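# Put the orange into the foam net sleeve

## Task

Place the orange so it ends up inside the foam net sleeve, without tearing the net by pulling too hard, since a torn net reduces the score.

## Robot and tools

Robot: two arms, left_arm and right_arm, each with a parallel gripper. Calibrated bases in the scene frame: left_arm at (+0.049, +0.297, 0) m, quat_wxyz (+1.000, 0, 0, -0.010); right_arm at (+0.025, -0.289, 0) m, quat_wxyz (+1.000, 0, 0, -0.009). A camera stand is fixed behind the arms. Loose objects may occasionally get a brief nudge.

Scene frame: origin at table-top height, halfway between the nominal bases; +x points out over the table, +z up, left_arm on the +y side (arm names do not match image sides). Reported end_effector_position (m) and end_effector_quat_wxyz use this frame and can be off by a few centimetres, worse at long reach. Gripper axes: fingers point along its +z, and they open and close along its y. The reported point lies between the pads, about 1 cm behind the tips.

Row layout (shared by execute_actions and move): one list of 14 numbers, each in [-1, 1]. First left_arm: dx, dy, dz, rx, ry, rz, opening. Then right_arm in the same order. dx..rz are offsets, not poses. They are measured from that arm's Hand target at the start of the action or move, along that Hand target's own axes. Scale: 1.0 = 0.6 m for dx/dy/dz, and 1.0 = 180 degrees for rx/ry/rz, which together form one rotation vector. opening is absolute: +1 fully open (0.094 m), -1 closed. For an arm that should stay put, send six zeros and repeat its current opening; a 0 in the opening slot is itself a command.

execute_actions(actions, cameras): actions is a list of actions. Each action holds up to 15 rows, one per 1/30 s step; if there are fewer rows, the last one is held to step 15. Every row counts from the action's start pose, not from the row before it. Each new action restarts from the current Hand target, so sending the same offset again moves the arm further. An empty list returns the state plus images from all cameras. cameras selects views: ["all"], [] or names.

move(target, speed, blend, opening_speed, grip_force, blocking, cameras): moves each gripper in a straight line to the target offset from its Hand target. target is a single 14-number row, or a list of up to 15 rows, all offsets measured from the same starting Hand targets. speed is in m/s, 0.002-2.9, default 0.25; turning is capped at twice that in rad/s. blend is in m and rounds corners between list targets; 0 means stop at each one. opening_speed is per second on the -1..1 scale, at least 0.2, and is useful for closing gently. grip_force is the pad force limit in N, 10-50; it persists, and lower values close more slowly. blocking=false returns after about 0.5 s while the move keeps running. A move stops after 10 s. Paths do not avoid obstacles or the other arm. Never route a path close to an arm's own base; go around it. The result ends with a move: line giving done, off_target, moving, held or fault, plus limits (paced = pose clipped, held = steps withheld).

wait(seconds 0-3600): lets time pass without new commands; a running move carries on. stop(): brakes the running move. zoom_image(camera, region [x0,y0,x1,y1], max 504x504 px) enlarges part of the latest image. Cameras: cam_high, cam_low (896x504), cam_left_wrist, cam_right_wrist (672x504, fisheye). finished_scene(scene) ends the scene and cannot be undone; the orange must already be inside the sleeve and must stay there without the robot holding it.

Result lines: Hand target is the last commanded pose after clipping, and the next offsets start from it. The gripper often stops short of it. A fresh execute_actions call, even with all zeros, asks for the target again; otherwise send the missing distance. grip_measured is the finger opening on the command scale. With nothing held it can read about 2.5 mm too wide. It follows your command, so it will not show when contact happens. Joint positions end with the opening in metres. Joint torques follow joint order; values 1-3 wrap at ±28 N m. Joint velocities may read "within noise". Tool commands lists the present gripper commands. Step readings list intermediate positions for execute_actions only.

Control notes: each step, the commanded orientation is clipped to within 40 degrees of the measured one. Friction and gravity leave the arm short, low or tilted, so check position and tilt after every move. Small moves can go sideways or fail to happen. Joint ranges (rad): waist -2.618..3.054, shoulder 0..3.142, elbow 0..3.142 (straight at 2.901), wrist pitch ±1.571, wrist yaw ±1.571, wrist roll ±2.094.

Gripping: once the pads touch, squeeze rises about 1 N per 0.001 of command below the touch reading, then jumps to the force limit at around 20 N. Pads deliver about 50-64 N at full force. For the orange and the net, use a lower grip_force and a slow opening_speed. To release, command well above grip_measured.

Avoid: pulling the net hard enough to tear it; dropping or flinging objects; letting anything fall off the table or leaving it off the table (fails); hard hits on fixed or heavy items (fails); arms colliding or gripping each other's fingers (can fail). Faster contact hits harder, and a target set further past the contact presses harder. Motor heat: holding loads, keeping an arm stretched out, or pushing against something unreachable heats motors. MOTOR HOT shows at 75 °C, the arm folds and idles at 90 °C, and it goes limp at 100 °C.

Each tool is called as a command line: name --argument value for each argument, lists and objects as JSON in quotes; but a table of rows of numbers goes row by row, as --pt "numbers of a row", without its own name.

## Session

execute_actions --actions '[]'

Scene clock: 0.00 s.
left_arm: end_effector_position=(+0.3940, +0.0636, +0.2961) grip_measured=-0.969 end_effector_quat_wxyz=(+0.703, +0.644, +0.299, -0.051) | right_arm: end_effector_position=(+0.3825, -0.0335, +0.3075) grip_measured=-0.963 end_effector_quat_wxyz=(+0.328, -0.099, +0.695, +0.632)
Joint positions: left_arm=[-0.224 1.408 0.863 0.533 0.964 1.074 0.001] | right_arm=[0.315 1.487 0.951 0.561 -0.937 0.97 0.002]
Joint velocities: within noise
Joint torques (N m): no reading
Heat: left arm: 36 °C; right arm: 35 °C.
Hand target: left_arm +0.3954, +0.0656, +0.3029; +0.706, +0.641, +0.297, -0.045 | right_arm +0.3837, -0.0363, +0.3190; +0.344, -0.106, +0.687, +0.632
Tool commands: left_gripper/opening=-1.0 right_gripper/opening=-1.0

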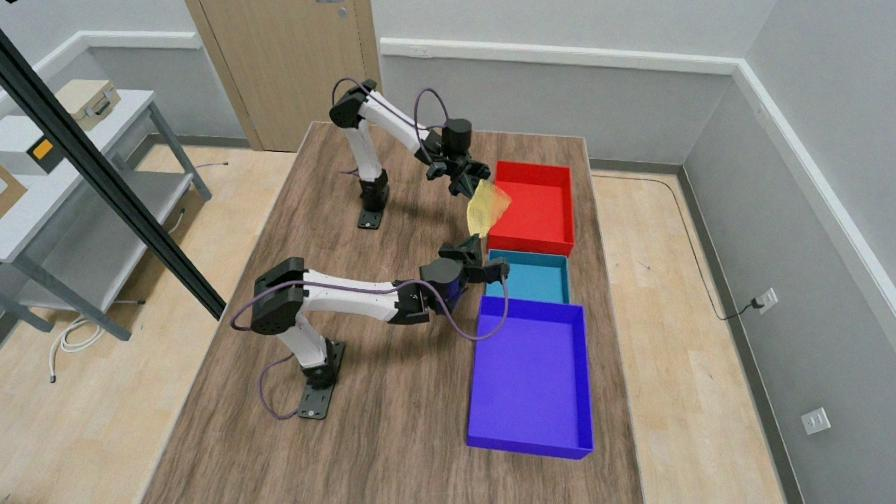

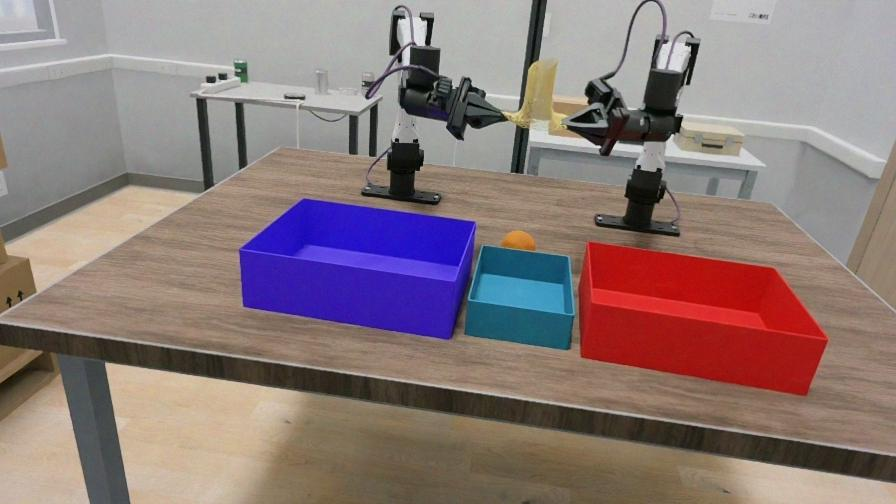

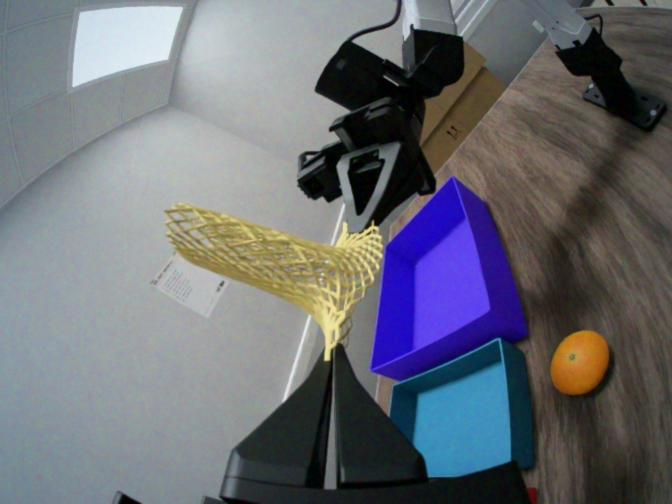

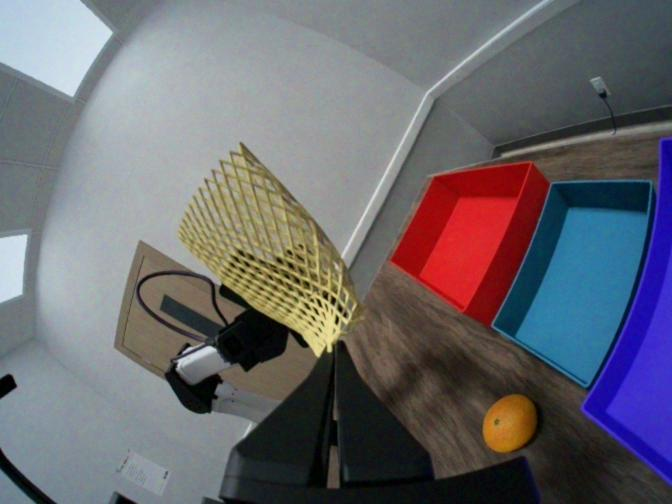

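zoom_image --camera "cam_low" --region '[440, 30, 680, 165]'

zoom_image --camera "cam_left_wrist" --region '[140, 160, 440, 385]'

zoom_image --camera "cam_right_wrist" --region '[140, 120, 440, 385]'

zoom_image --camera "cam_high" --region '[420, 140, 560, 280]'

Scaled by 2.100.

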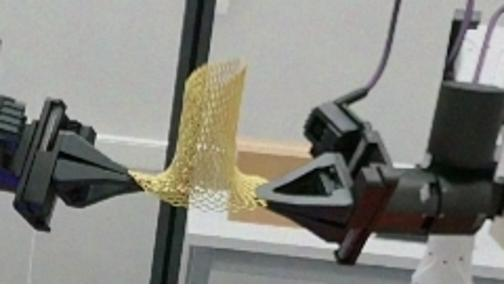

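Scaled by 1.680 from the camera's image (finer frame: 960x720).

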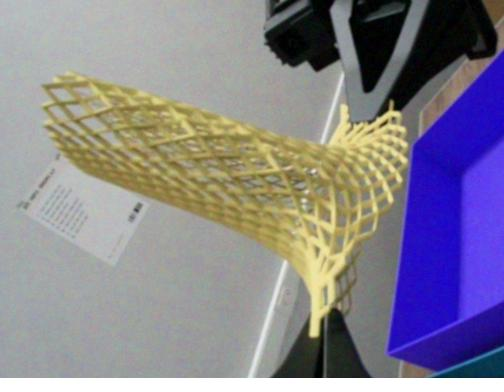

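Scaled by 1.680 from the camera's image (finer frame: 960x720).

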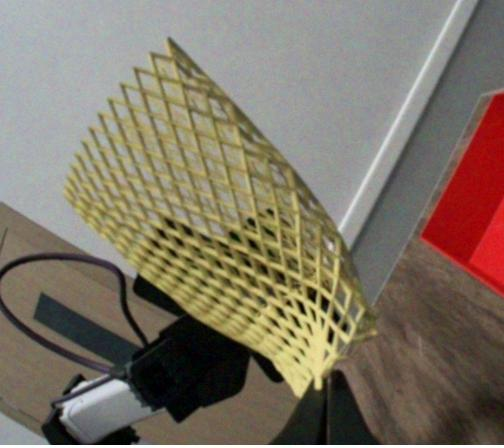

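Scaled by 3.600.

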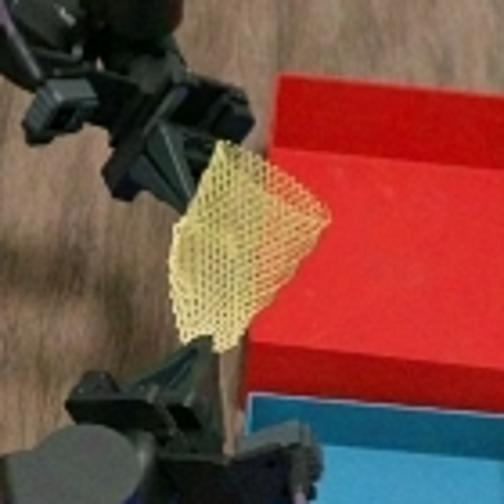

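move --target '[0.092,-0.234,-0.0125,0,0,0,-1,0.1765,-0.1795,-0.0198,0,0,0,-1]' --speed 0.1 --cameras '["all"]'

Scene clock: 34.53 s.
left_arm: end_effector_position=(+0.3726, +0.0642, +0.1563) grip_measured=-0.969 end_effector_quat_wxyz=(+0.705, +0.647, +0.286, -0.047) | right_arm: end_effector_position=(+0.3606, -0.0342, +0.1652) grip_measured=-0.963 end_effector_quat_wxyz=(+0.329, -0.109, +0.694, +0.631)
Joint positions: left_arm=[-0.236 1.755 0.487 1.263 0.964 1.091 0.001] | right_arm=[0.33 1.798 0.577 1.245 -0.934 0.953 0.002]
Joint torques (N m): left_arm=[-0.32 -5.14 3.51 1.81 -0.32 -0.26] | right_arm=[0.03 -6.22 3.92 1.98 0.3 0.08]
Heat: left arm: 38 °C; right arm: 39 °C.
Hand target: left_arm +0.3756, +0.0656, +0.1532; +0.706, +0.641, +0.297, -0.045 | right_arm +0.3635, -0.0362, +0.1689; +0.344, -0.106, +0.687, +0.632
Off the commanded pose: left_arm 0.005 m, 1 deg | right_arm 0.005 m, 2 deg.
move: done
cam_left_wrist: T_world_to_cam=[[-0.43127, -0.18883, -0.88224, 0.31095], [0.54741, 0.72254, -0.42224, -0.14248], [0.71718, -0.66504, -0.20824, -0.07708]] pos_world=[0.26738, 0.1104, 0.19812]
cam_right_wrist: T_world_to_cam=[[0.60701, -0.1429, -0.78174, -0.09625], [-0.79175, -0.19343, -0.57942, 0.42017], [-0.06841, 0.97065, -0.23055, 0.21114]] pos_world=[0.40554, -0.13742, 0.21688]

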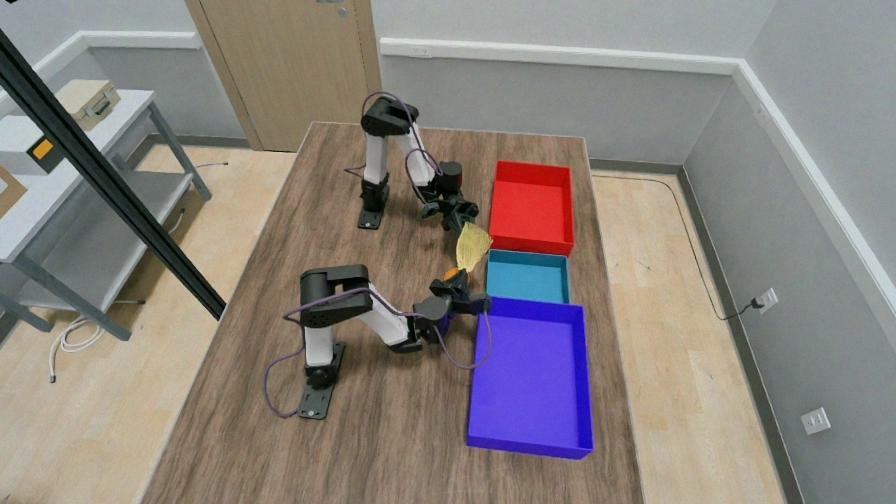

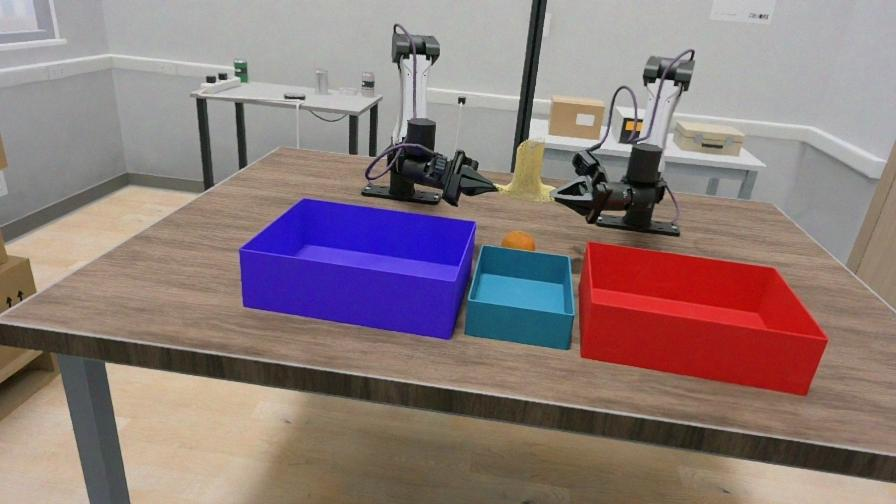

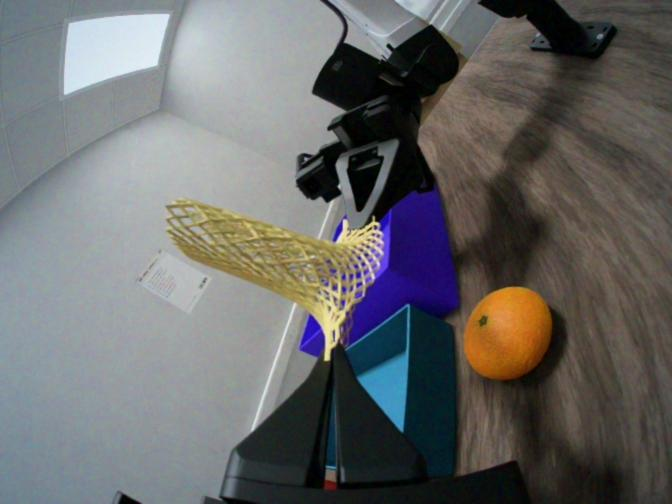

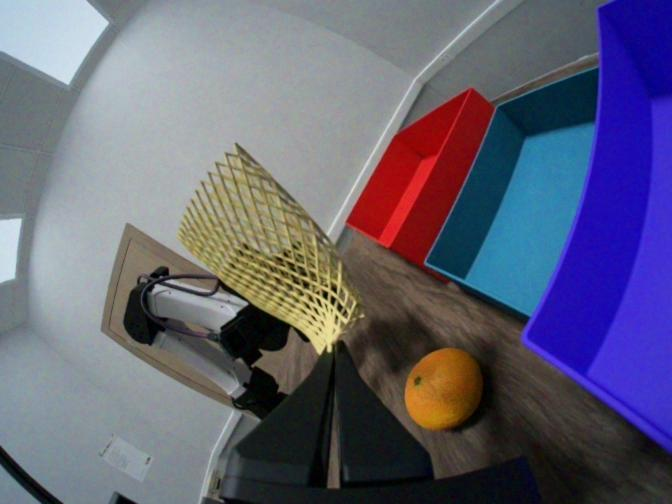

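move --target '[0.035,-0.0947,-0.0093,0.122,0.066,0,-1,0.074,-0.069,-0.0058,0.1105,0.0842,0,-1]' --speed 0.1 --cameras '["all"]'

Scene clock: 59.87 s.
left_arm: end_effector_position=(+0.3587, +0.0666, +0.0818) grip_measured=-0.969 end_effector_quat_wxyz=(+0.536, +0.763, +0.357, -0.052) | right_arm: end_effector_position=(+0.3461, -0.0339, +0.0951) grip_measured=-0.963 end_effector_quat_wxyz=(+0.245, -0.118, +0.828, +0.490)
Joint positions: left_arm=[-0.287 1.614 0.593 0.368 0.809 1.542 0.001] | right_arm=[0.385 1.656 0.675 0.38 -0.787 0.514 0.002]
Joint torques (N m): left_arm=[-0.27 -9.14 6.99 1.14 -0.11 0.1] | right_arm=[0.12 -8.49 8.03 1.31 0.08 -0.28]
Heat: left arm: 38 °C; right arm: 39 °C.
Hand target: left_arm +0.3656, +0.0675, +0.0932; +0.537, +0.765, +0.354, -0.034 | right_arm +0.3534, -0.0341, +0.1089; +0.264, -0.127, +0.824, +0.484
Off the commanded pose: left_arm 0.013 m, 2 deg | right_arm 0.016 m, 3 deg.
move: off_target (left_arm, right_arm)
cam_left_wrist: T_world_to_cam=[[-0.59531, 0.13975, -0.79125, 0.26912], [0.48339, 0.84891, -0.21376, -0.17045], [0.64182, -0.50973, -0.57292, -0.03461]] pos_world=[0.26482, 0.08945, 0.15668]
cam_right_wrist: T_world_to_cam=[[0.47771, -0.45056, -0.75418, -0.11057], [-0.86843, -0.37189, -0.3279, 0.36474], [-0.13273, 0.8116, -0.56894, 0.24279]] pos_world=[0.4018, -0.11122, 0.17434]

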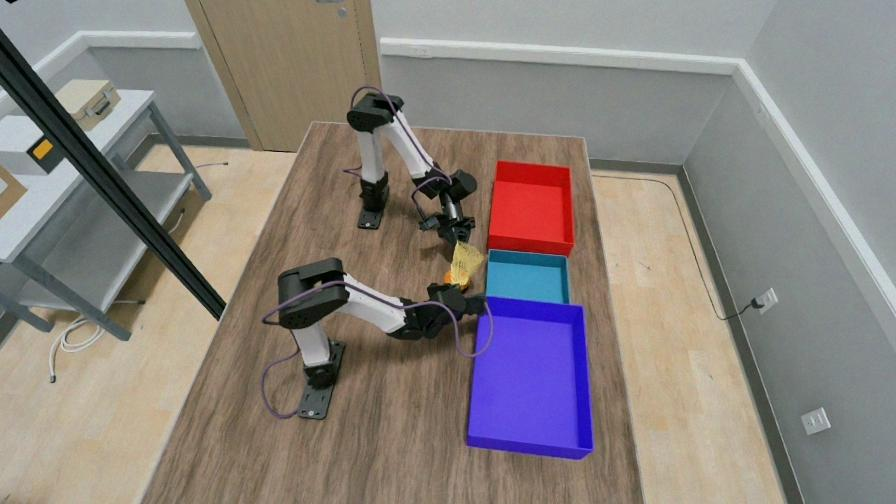

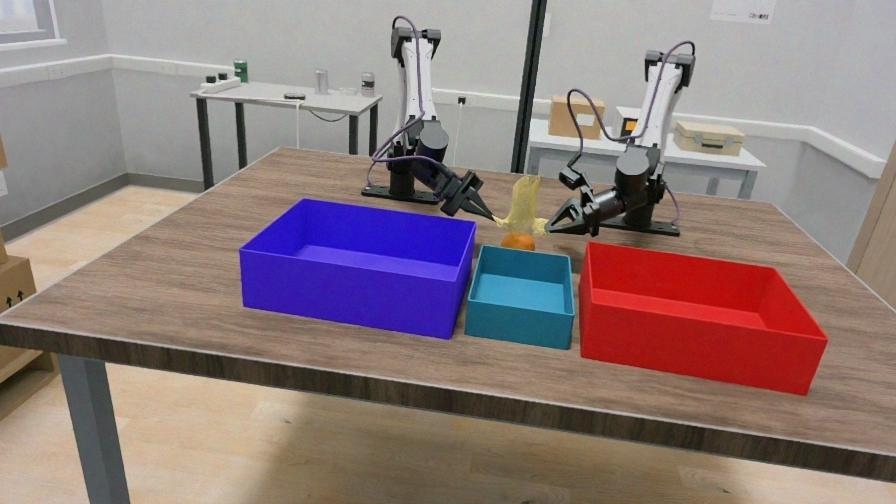

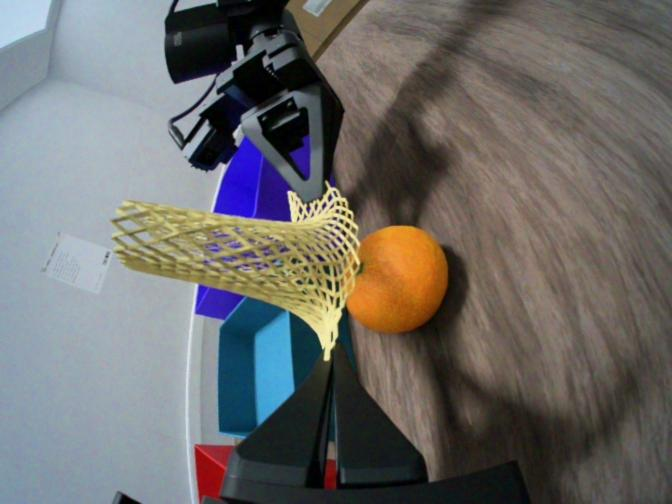

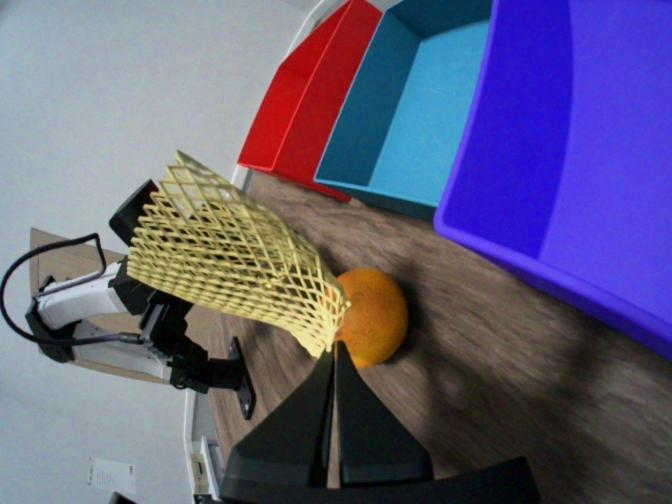

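move --target '[0.0252,-0.0465,0.0245,0,0,0,-1,0.0325,-0.0427,0.0228,0,0,0,-1]' --speed 0.06 --cameras '["all"]'

Scene clock: 73.77 s.
left_arm: end_effector_position=(+0.3621, +0.0655, +0.0649) grip_measured=-0.969 end_effector_quat_wxyz=(+0.541, +0.764, +0.350, -0.045) | right_arm: end_effector_position=(+0.3489, -0.0329, +0.0738) grip_measured=-0.963 end_effector_quat_wxyz=(+0.246, -0.121, +0.828, +0.490)
Joint positions: left_arm=[-0.287 1.694 0.57 0.486 0.809 1.55 0.001] | right_arm=[0.385 1.739 0.654 0.484 -0.787 0.508 0.002]
Joint torques (N m): left_arm=[-0.25 -5.14 4.03 1.71 -0.11 0.06] | right_arm=[-0.2 -5.68 4.25 1.86 0.11 -0.27]
Heat: left arm: 40 °C; right arm: 41 °C.
Hand target: left_arm +0.3656, +0.0675, +0.0582; +0.537, +0.765, +0.354, -0.034 | right_arm +0.3534, -0.0341, +0.0740; +0.264, -0.127, +0.824, +0.484
Off the commanded pose: left_arm 0.008 m, 1 deg | right_arm 0.005 m, 2 deg.
move: done
cam_left_wrist: T_world_to_cam=[[-0.57796, 0.13975, -0.80401, 0.25253], [0.49052, 0.84688, -0.20541, -0.17776], [0.65219, -0.5131, -0.55801, -0.05147]] pos_world=[0.26671, 0.08884, 0.13781]
cam_right_wrist: T_world_to_cam=[[0.48286, -0.45072, -0.7508, -0.12936], [-0.86575, -0.37457, -0.33192, 0.35989], [-0.13163, 0.81027, -0.57108, 0.22994]] pos_world=[0.4043, -0.10981, 0.15365]

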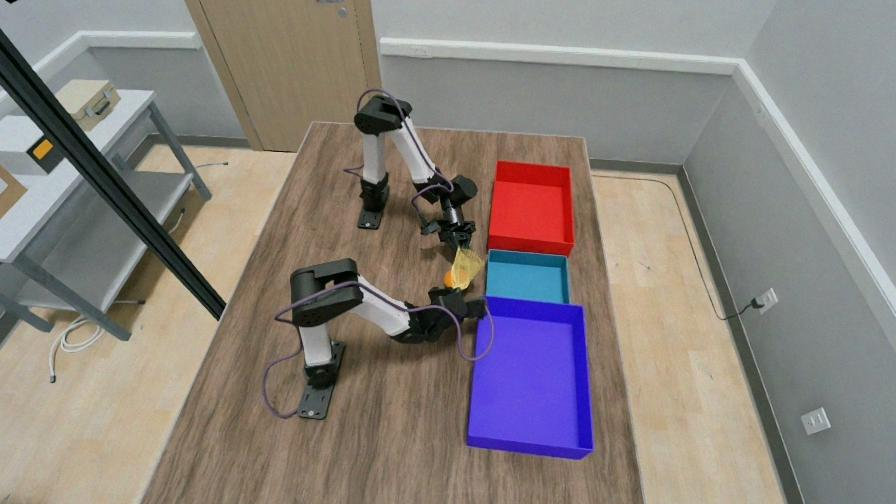

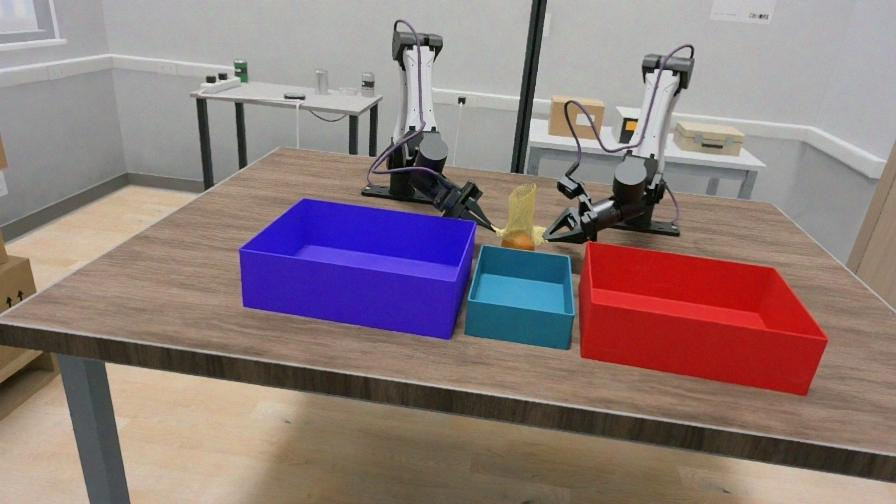

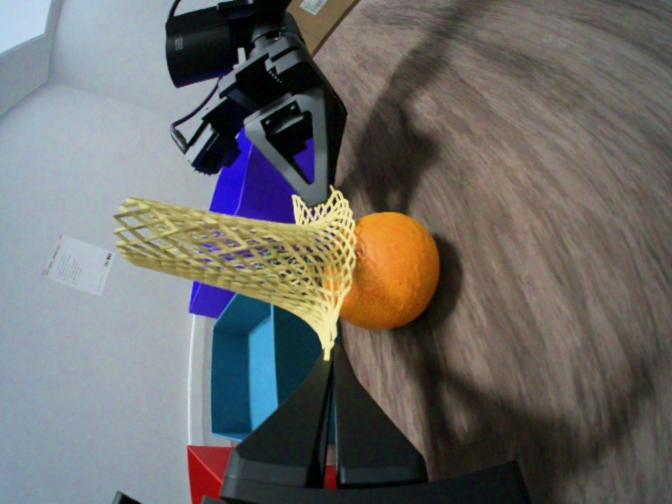

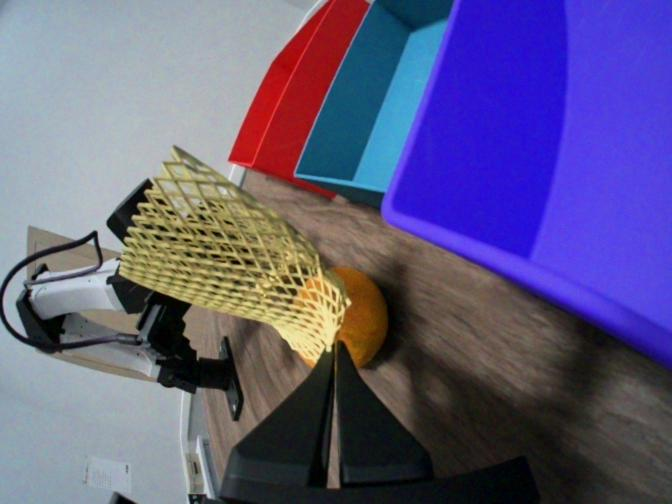

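zoom_image --camera "cam_left_wrist" --region '[260, 170, 460, 370]'

zoom_image --camera "cam_high" --region '[420, 220, 510, 310]'

zoom_image --camera "cam_right_wrist" --region '[220, 200, 420, 400]'

Scaled by 2.520 from the camera's image (finer frame: 960x720).

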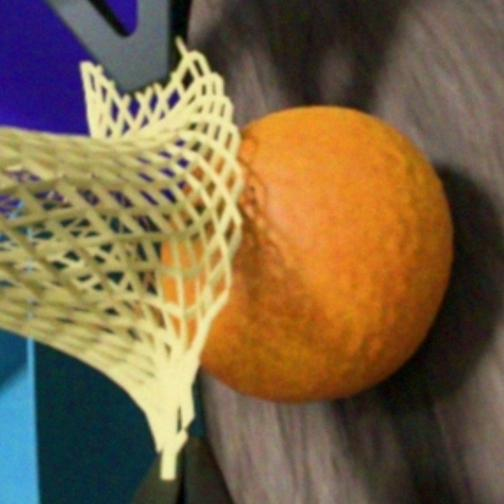

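Scaled by 5.600.

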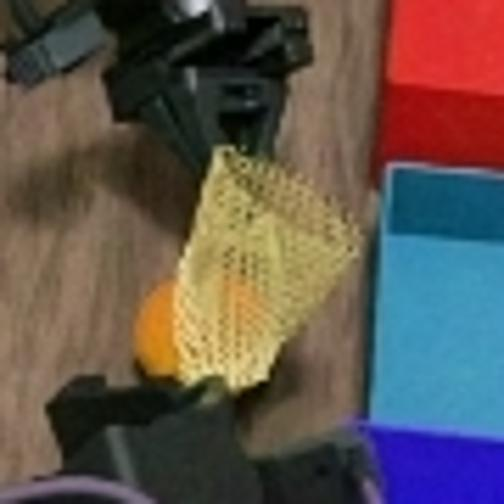

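Scaled by 2.520 from the camera's image (finer frame: 960x720).

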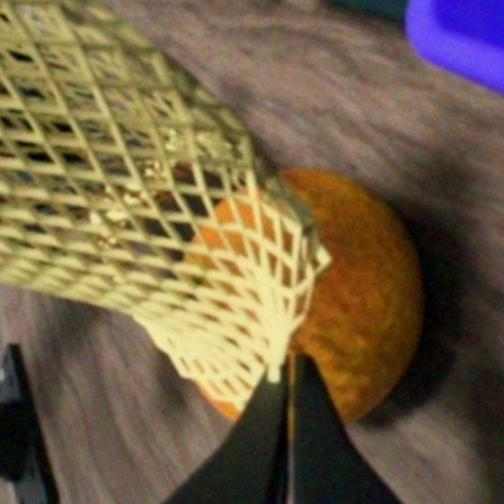

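move --pt "-0.013 -0.0025 0.0085 0 0 0 -1 0.0062 -0.0028 -0.0142 0 0 0 -1" --pt "0.005 -0.0358 0.026 0 0 0 -1 0.0295 -0.0333 0.0021 0 0 0 -1" --speed 0.05 --blend 0.004 --cameras '["all"]'

zoom_image --camera "cam_left_wrist" --region '[260, 170, 460, 370]'

zoom_image --camera "cam_high" --region '[420, 220, 510, 310]'

zoom_image --camera "cam_low" --region '[470, 170, 570, 270]'

Scene clock: 94.90 s.
left_arm: end_effector_position=(+0.3607, +0.0571, +0.0442) grip_measured=-0.969 end_effector_quat_wxyz=(+0.547, +0.766, +0.336, -0.031) | right_arm: end_effector_position=(+0.3483, -0.0357, +0.0591) grip_measured=-0.963 end_effector_quat_wxyz=(+0.273, -0.141, +0.816, +0.489)
Joint positions: left_arm=[-0.319 1.797 0.532 0.668 0.78 1.547 0.001] | right_arm=[0.377 1.804 0.6 0.646 -0.792 0.473 0.002]
Joint torques (N m): left_arm=[-0.39 -5.16 3.28 1.63 -0.14 -0.25] | right_arm=[-1.24 -5.12 3.59 1.56 -0.06 -0.08]
Heat: left arm: 39 °C; right arm: 40 °C.
Hand target: left_arm +0.3605, +0.0595, +0.0333; +0.537, +0.765, +0.354, -0.034 | right_arm +0.3484, -0.0421, +0.0490; +0.264, -0.127, +0.824, +0.484
Off the commanded pose: left_arm 0.011 m, 2 deg | right_arm 0.012 m, 2 deg.
move: off_target (left_arm, right_arm)
cam_left_wrist: T_world_to_cam=[[-0.54273, 0.14534, -0.82724, 0.22422], [0.50475, 0.84366, -0.18293, -0.18019], [0.67132, -0.51683, -0.53124, -0.07429]] pos_world=[0.26251, 0.08103, 0.11306]
cam_right_wrist: T_world_to_cam=[[0.53871, -0.44053, -0.71814, -0.16251], [-0.8366, -0.38034, -0.39426, 0.34677], [-0.09945, 0.81319, -0.57344, 0.21277]] pos_world=[0.39882, -0.11272, 0.14203]

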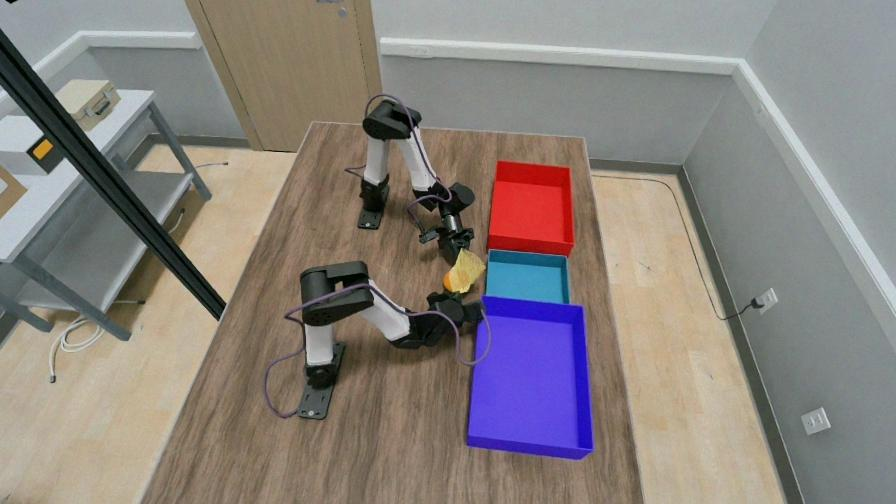

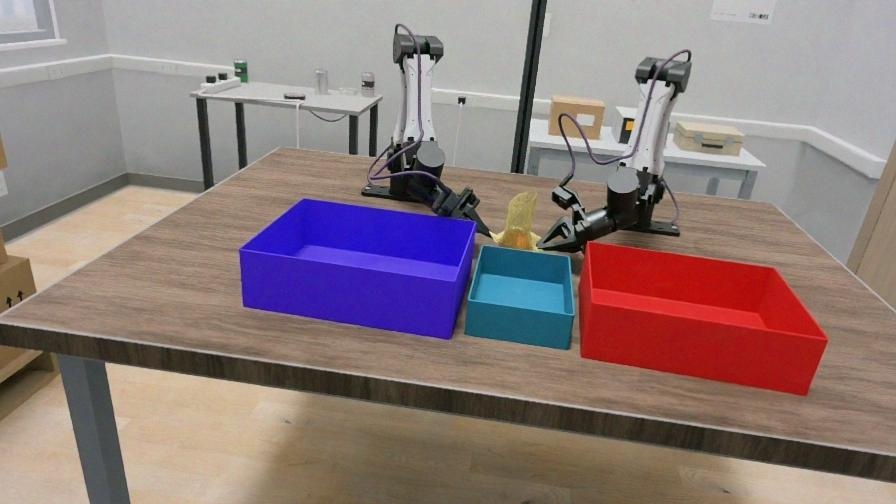

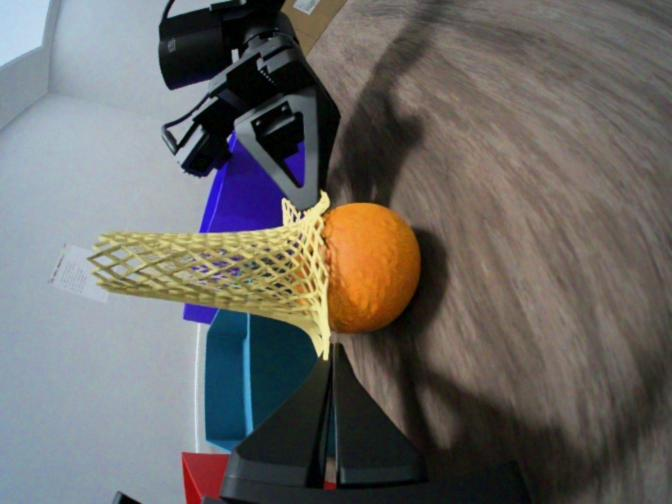

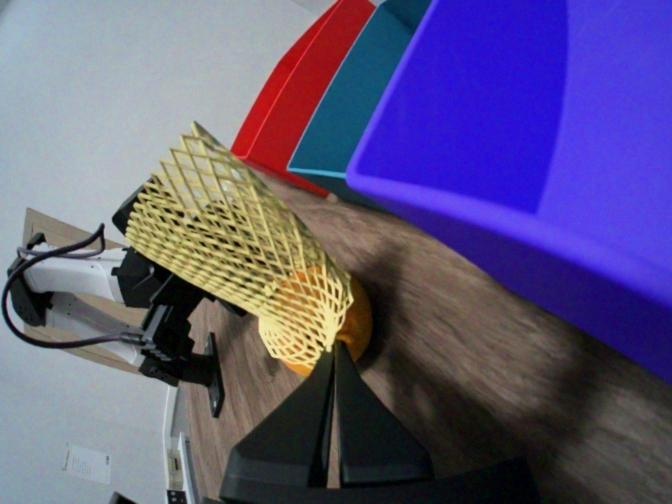

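Scaled by 2.520 from the camera's image (finer frame: 960x720).

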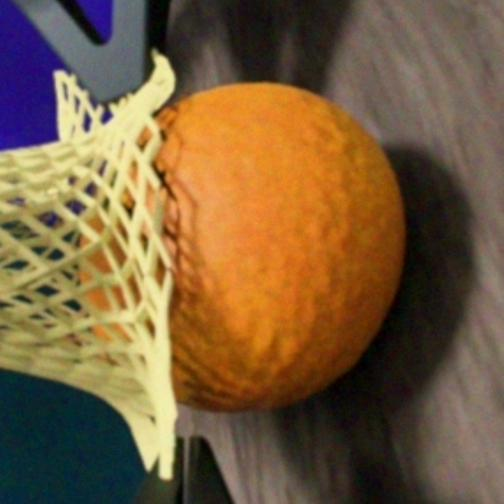

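Scaled by 5.600.

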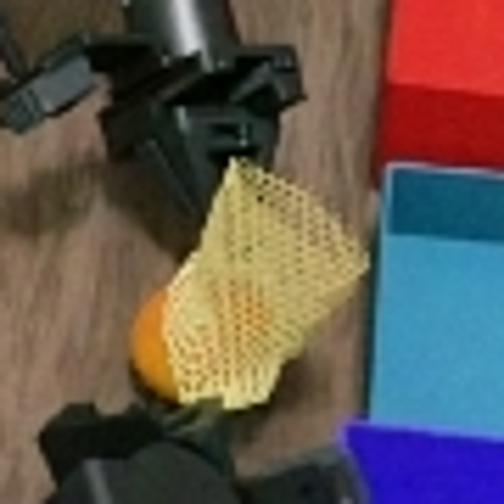

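Scaled by 5.040.

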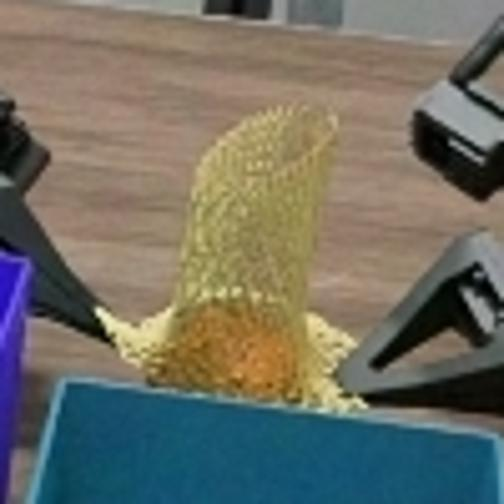

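move --target '[-0.0006,-0.0382,0.0074,0,0,0,-1,0.0351,-0.0151,0.0068,0,0,0,-1]' --speed 0.05 --cameras '["all"]'

zoom_image --camera "cam_left_wrist" --region '[260, 170, 460, 370]'

zoom_image --camera "cam_high" --region '[420, 220, 510, 310]'

zoom_image --camera "cam_low" --region '[470, 170, 570, 270]'

Scene clock: 104.20 s.
left_arm: end_effector_position=(+0.3520, +0.0575, +0.0267) grip_measured=-0.970 end_effector_quat_wxyz=(+0.551, +0.764, +0.334, -0.024) | right_arm: end_effector_position=(+0.3424, -0.0358, +0.0527) grip_measured=-0.963 end_effector_quat_wxyz=(+0.299, -0.158, +0.800, +0.496)
Joint positions: left_arm=[-0.332 1.87 0.472 0.826 0.765 1.534 0.001] | right_arm=[0.381 1.855 0.539 0.826 -0.798 0.467 0.002]
Joint torques (N m): left_arm=[-0.7 -4.97 2.55 1.52 -0.12 -0.24] | right_arm=[-0.05 -4.57 2.26 1.11 0.12 0.1]
Heat: left arm: 39 °C; right arm: 39 °C.
Hand target: left_arm +0.3484, +0.0595, +0.0133; +0.537, +0.765, +0.354, -0.034 | right_arm +0.3365, -0.0422, +0.0290; +0.264, -0.127, +0.824, +0.484
Off the commanded pose: left_arm 0.014 m, 3 deg | right_arm 0.025 m, 6 deg.
move: off_target (left_arm, right_arm)
cam_left_wrist: T_world_to_cam=[[-0.53065, 0.13882, -0.83614, 0.20129], [0.50303, 0.84556, -0.17886, -0.17889], [0.68218, -0.51551, -0.51853, -0.08182]] pos_world=[0.25262, 0.08114, 0.09388]
cam_right_wrist: T_world_to_cam=[[0.5908, -0.41707, -0.69065, -0.18239], [-0.80378, -0.37844, -0.45904, 0.33146], [-0.06991, 0.82634, -0.55882, 0.19825]] pos_world=[0.38804, -0.11446, 0.13697]

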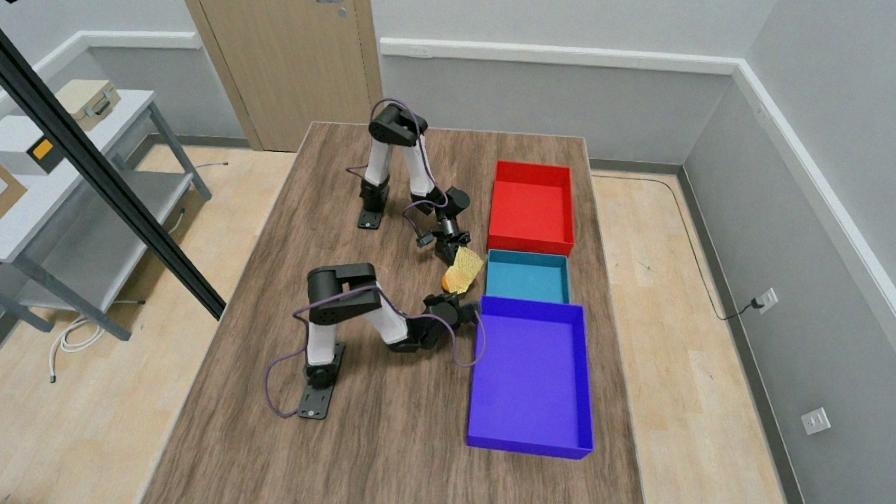

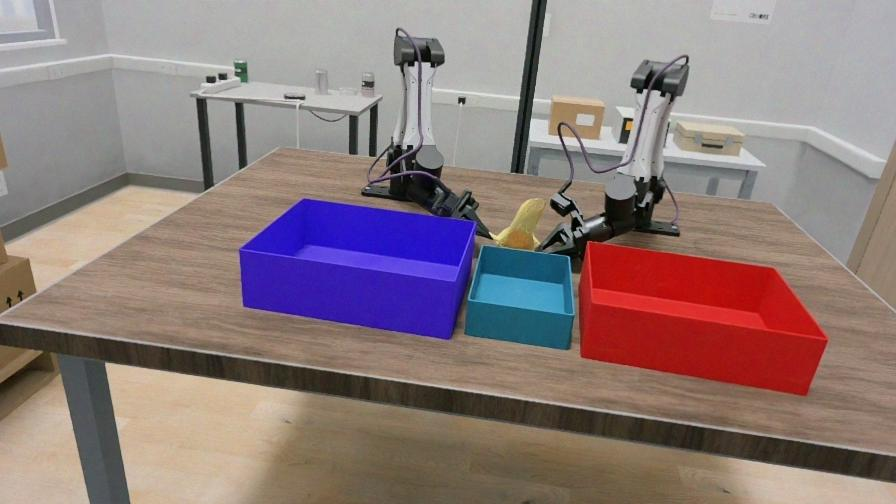

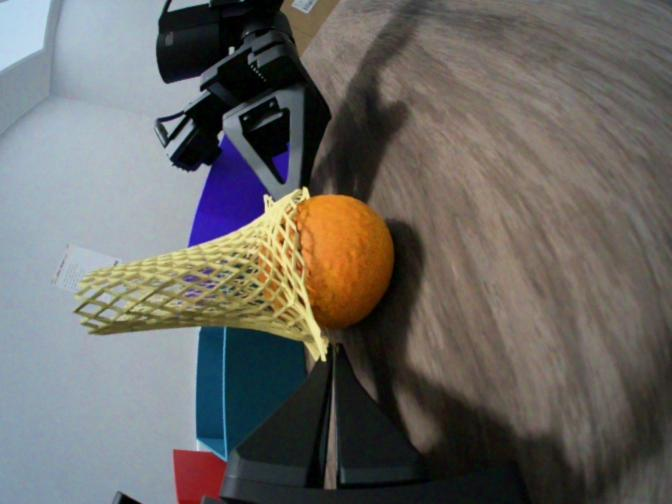

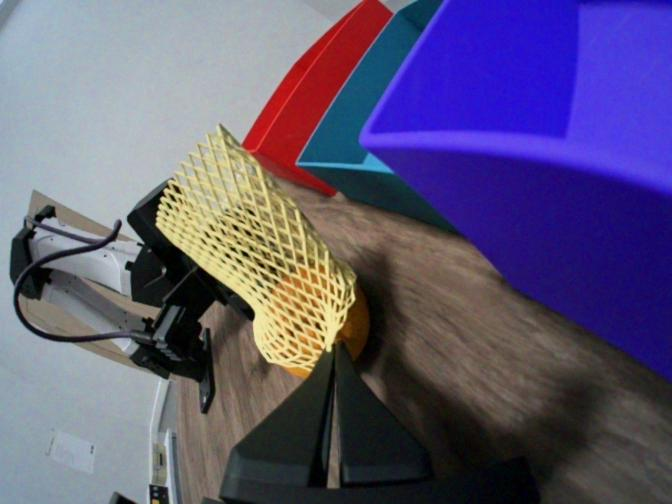

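Scaled by 2.520 from the camera's image (finer frame: 960x720).

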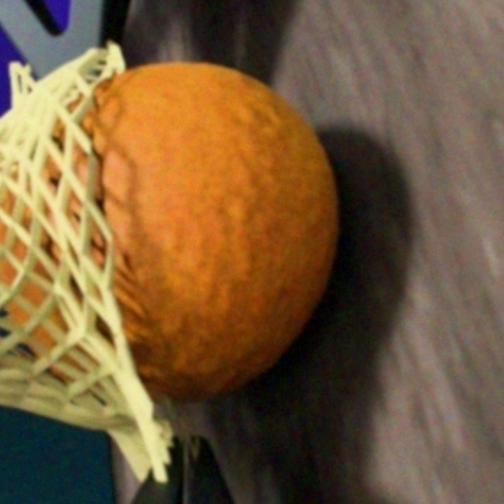

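Scaled by 5.600.

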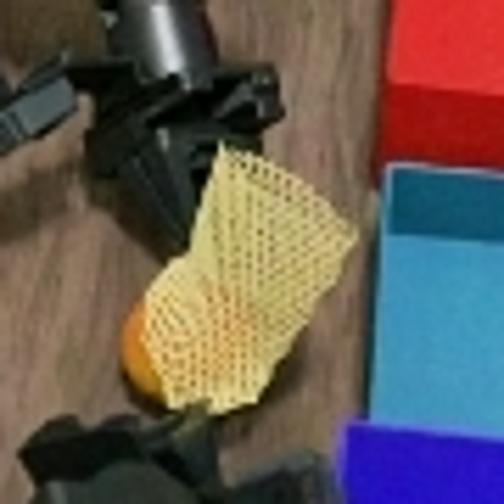

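Scaled by 5.040.

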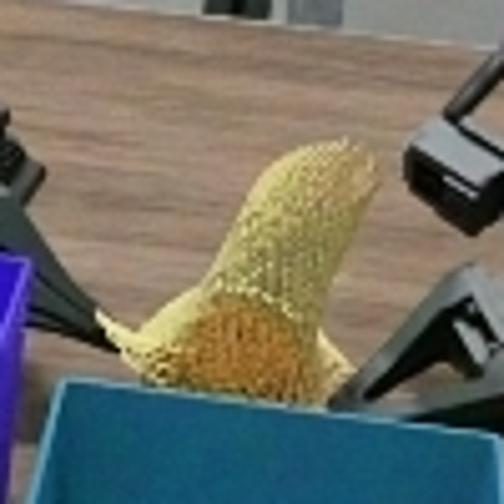

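move --target '[-0.0006,-0.0382,0.0074,0,0,0,-1,0.0351,-0.0184,0.001,0,0,0,-1]' --speed 0.05 --cameras '["all"]'

zoom_image --camera "cam_left_wrist" --region '[230, 170, 430, 370]'

zoom_image --camera "cam_high" --region '[420, 220, 510, 310]'

zoom_image --camera "cam_low" --region '[470, 170, 570, 270]'

Scene clock: 117.63 s.
left_arm: end_effector_position=(+0.3454, +0.0573, +0.0255) grip_measured=-0.970 end_effector_quat_wxyz=(+0.576, +0.755, +0.312, -0.006) | right_arm: end_effector_position=(+0.3269, -0.0408, +0.0311) grip_measured=-0.964 end_effector_quat_wxyz=(+0.285, -0.149, +0.803, +0.502)
Joint positions: left_arm=[-0.336 1.933 0.412 1.033 0.771 1.522 0.001] | right_arm=[0.379 1.924 0.473 0.946 -0.81 0.488 0.002]
Joint torques (N m): left_arm=[-0.98 -3.07 1.89 1.04 -0.27 -0.22] | right_arm=[-0.2 -3.63 2.39 1.27 0.24 -0.06]
Heat: left arm: 39 °C; right arm: 38 °C.
Hand target: left_arm +0.3364, +0.0595, -0.0067; +0.537, +0.765, +0.354, -0.034 | right_arm +0.3243, -0.0462, +0.0089; +0.264, -0.127, +0.824, +0.484
Off the commanded pose: left_arm 0.034 m, 7 deg | right_arm 0.023 m, 5 deg.
move: off_target (left_arm, right_arm)
cam_left_wrist: T_world_to_cam=[[-0.47222, 0.11044, -0.87453, 0.17936], [0.51951, 0.83637, -0.1749, -0.18098], [0.71212, -0.53692, -0.45233, -0.08888]] pos_world=[0.24201, 0.08383, 0.085]
cam_right_wrist: T_world_to_cam=[[0.56668, -0.41107, -0.71407, -0.18144], [-0.81886, -0.37705, -0.43278, 0.31138], [-0.09134, 0.82997, -0.55028, 0.19602]] pos_world=[0.37569, -0.11987, 0.11306]

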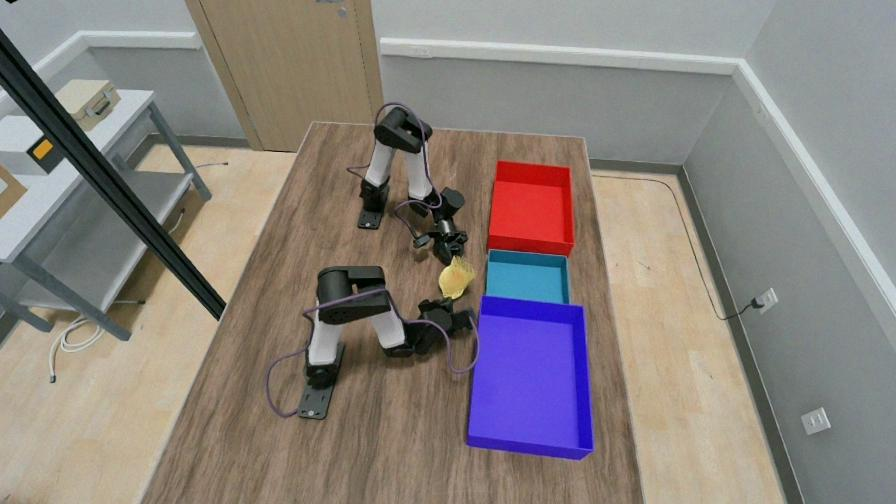

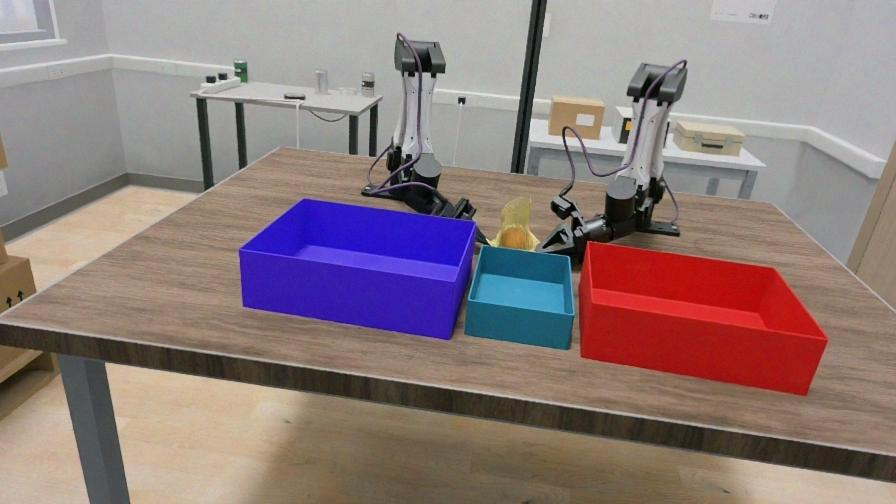

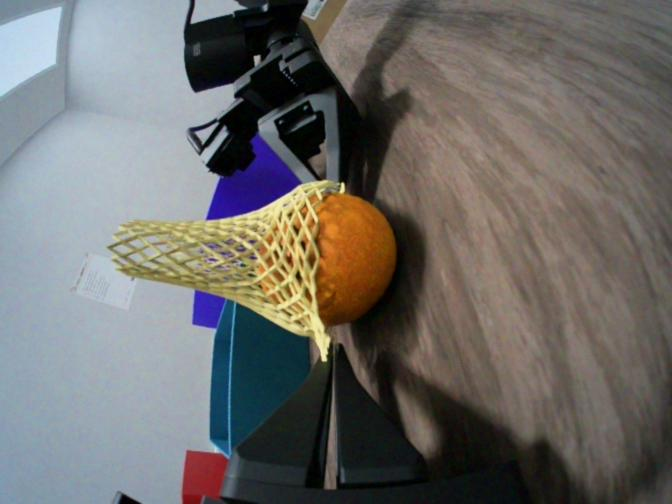

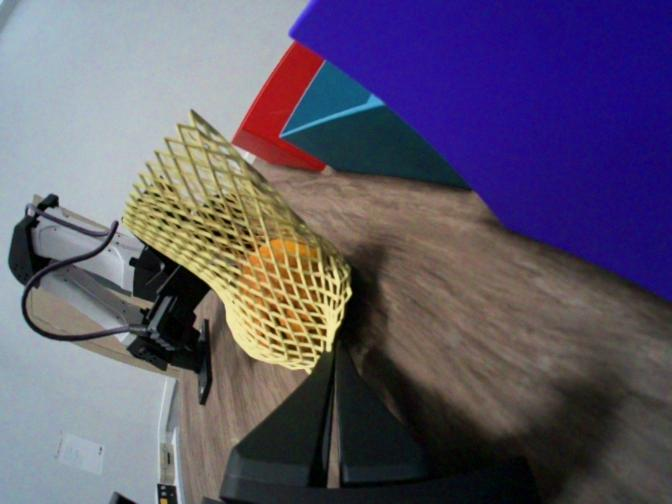

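Scaled by 2.520 from the camera's image (finer frame: 960x720).

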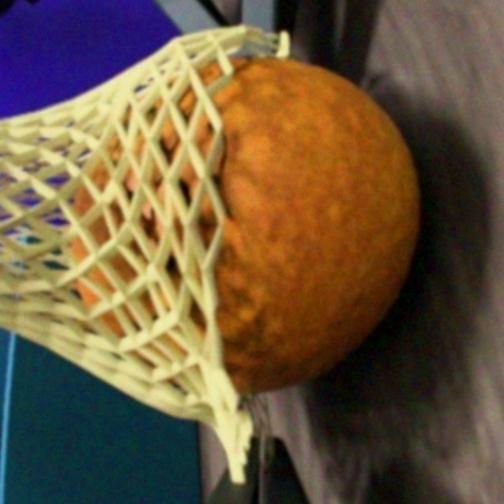

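Scaled by 5.600.

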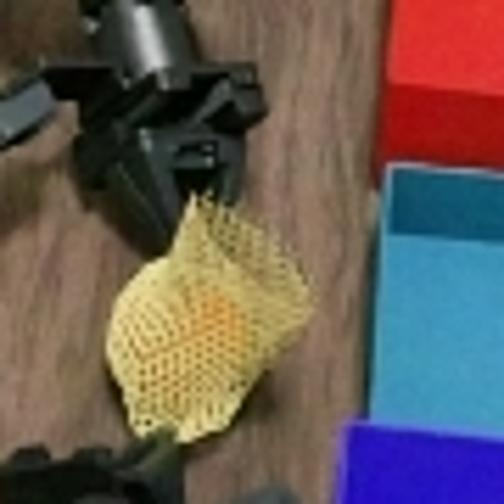

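Scaled by 5.040.

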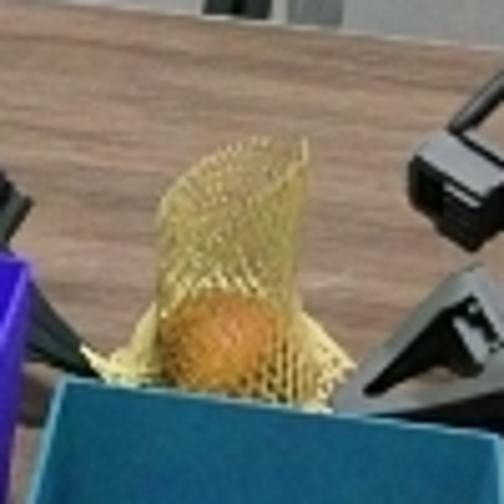

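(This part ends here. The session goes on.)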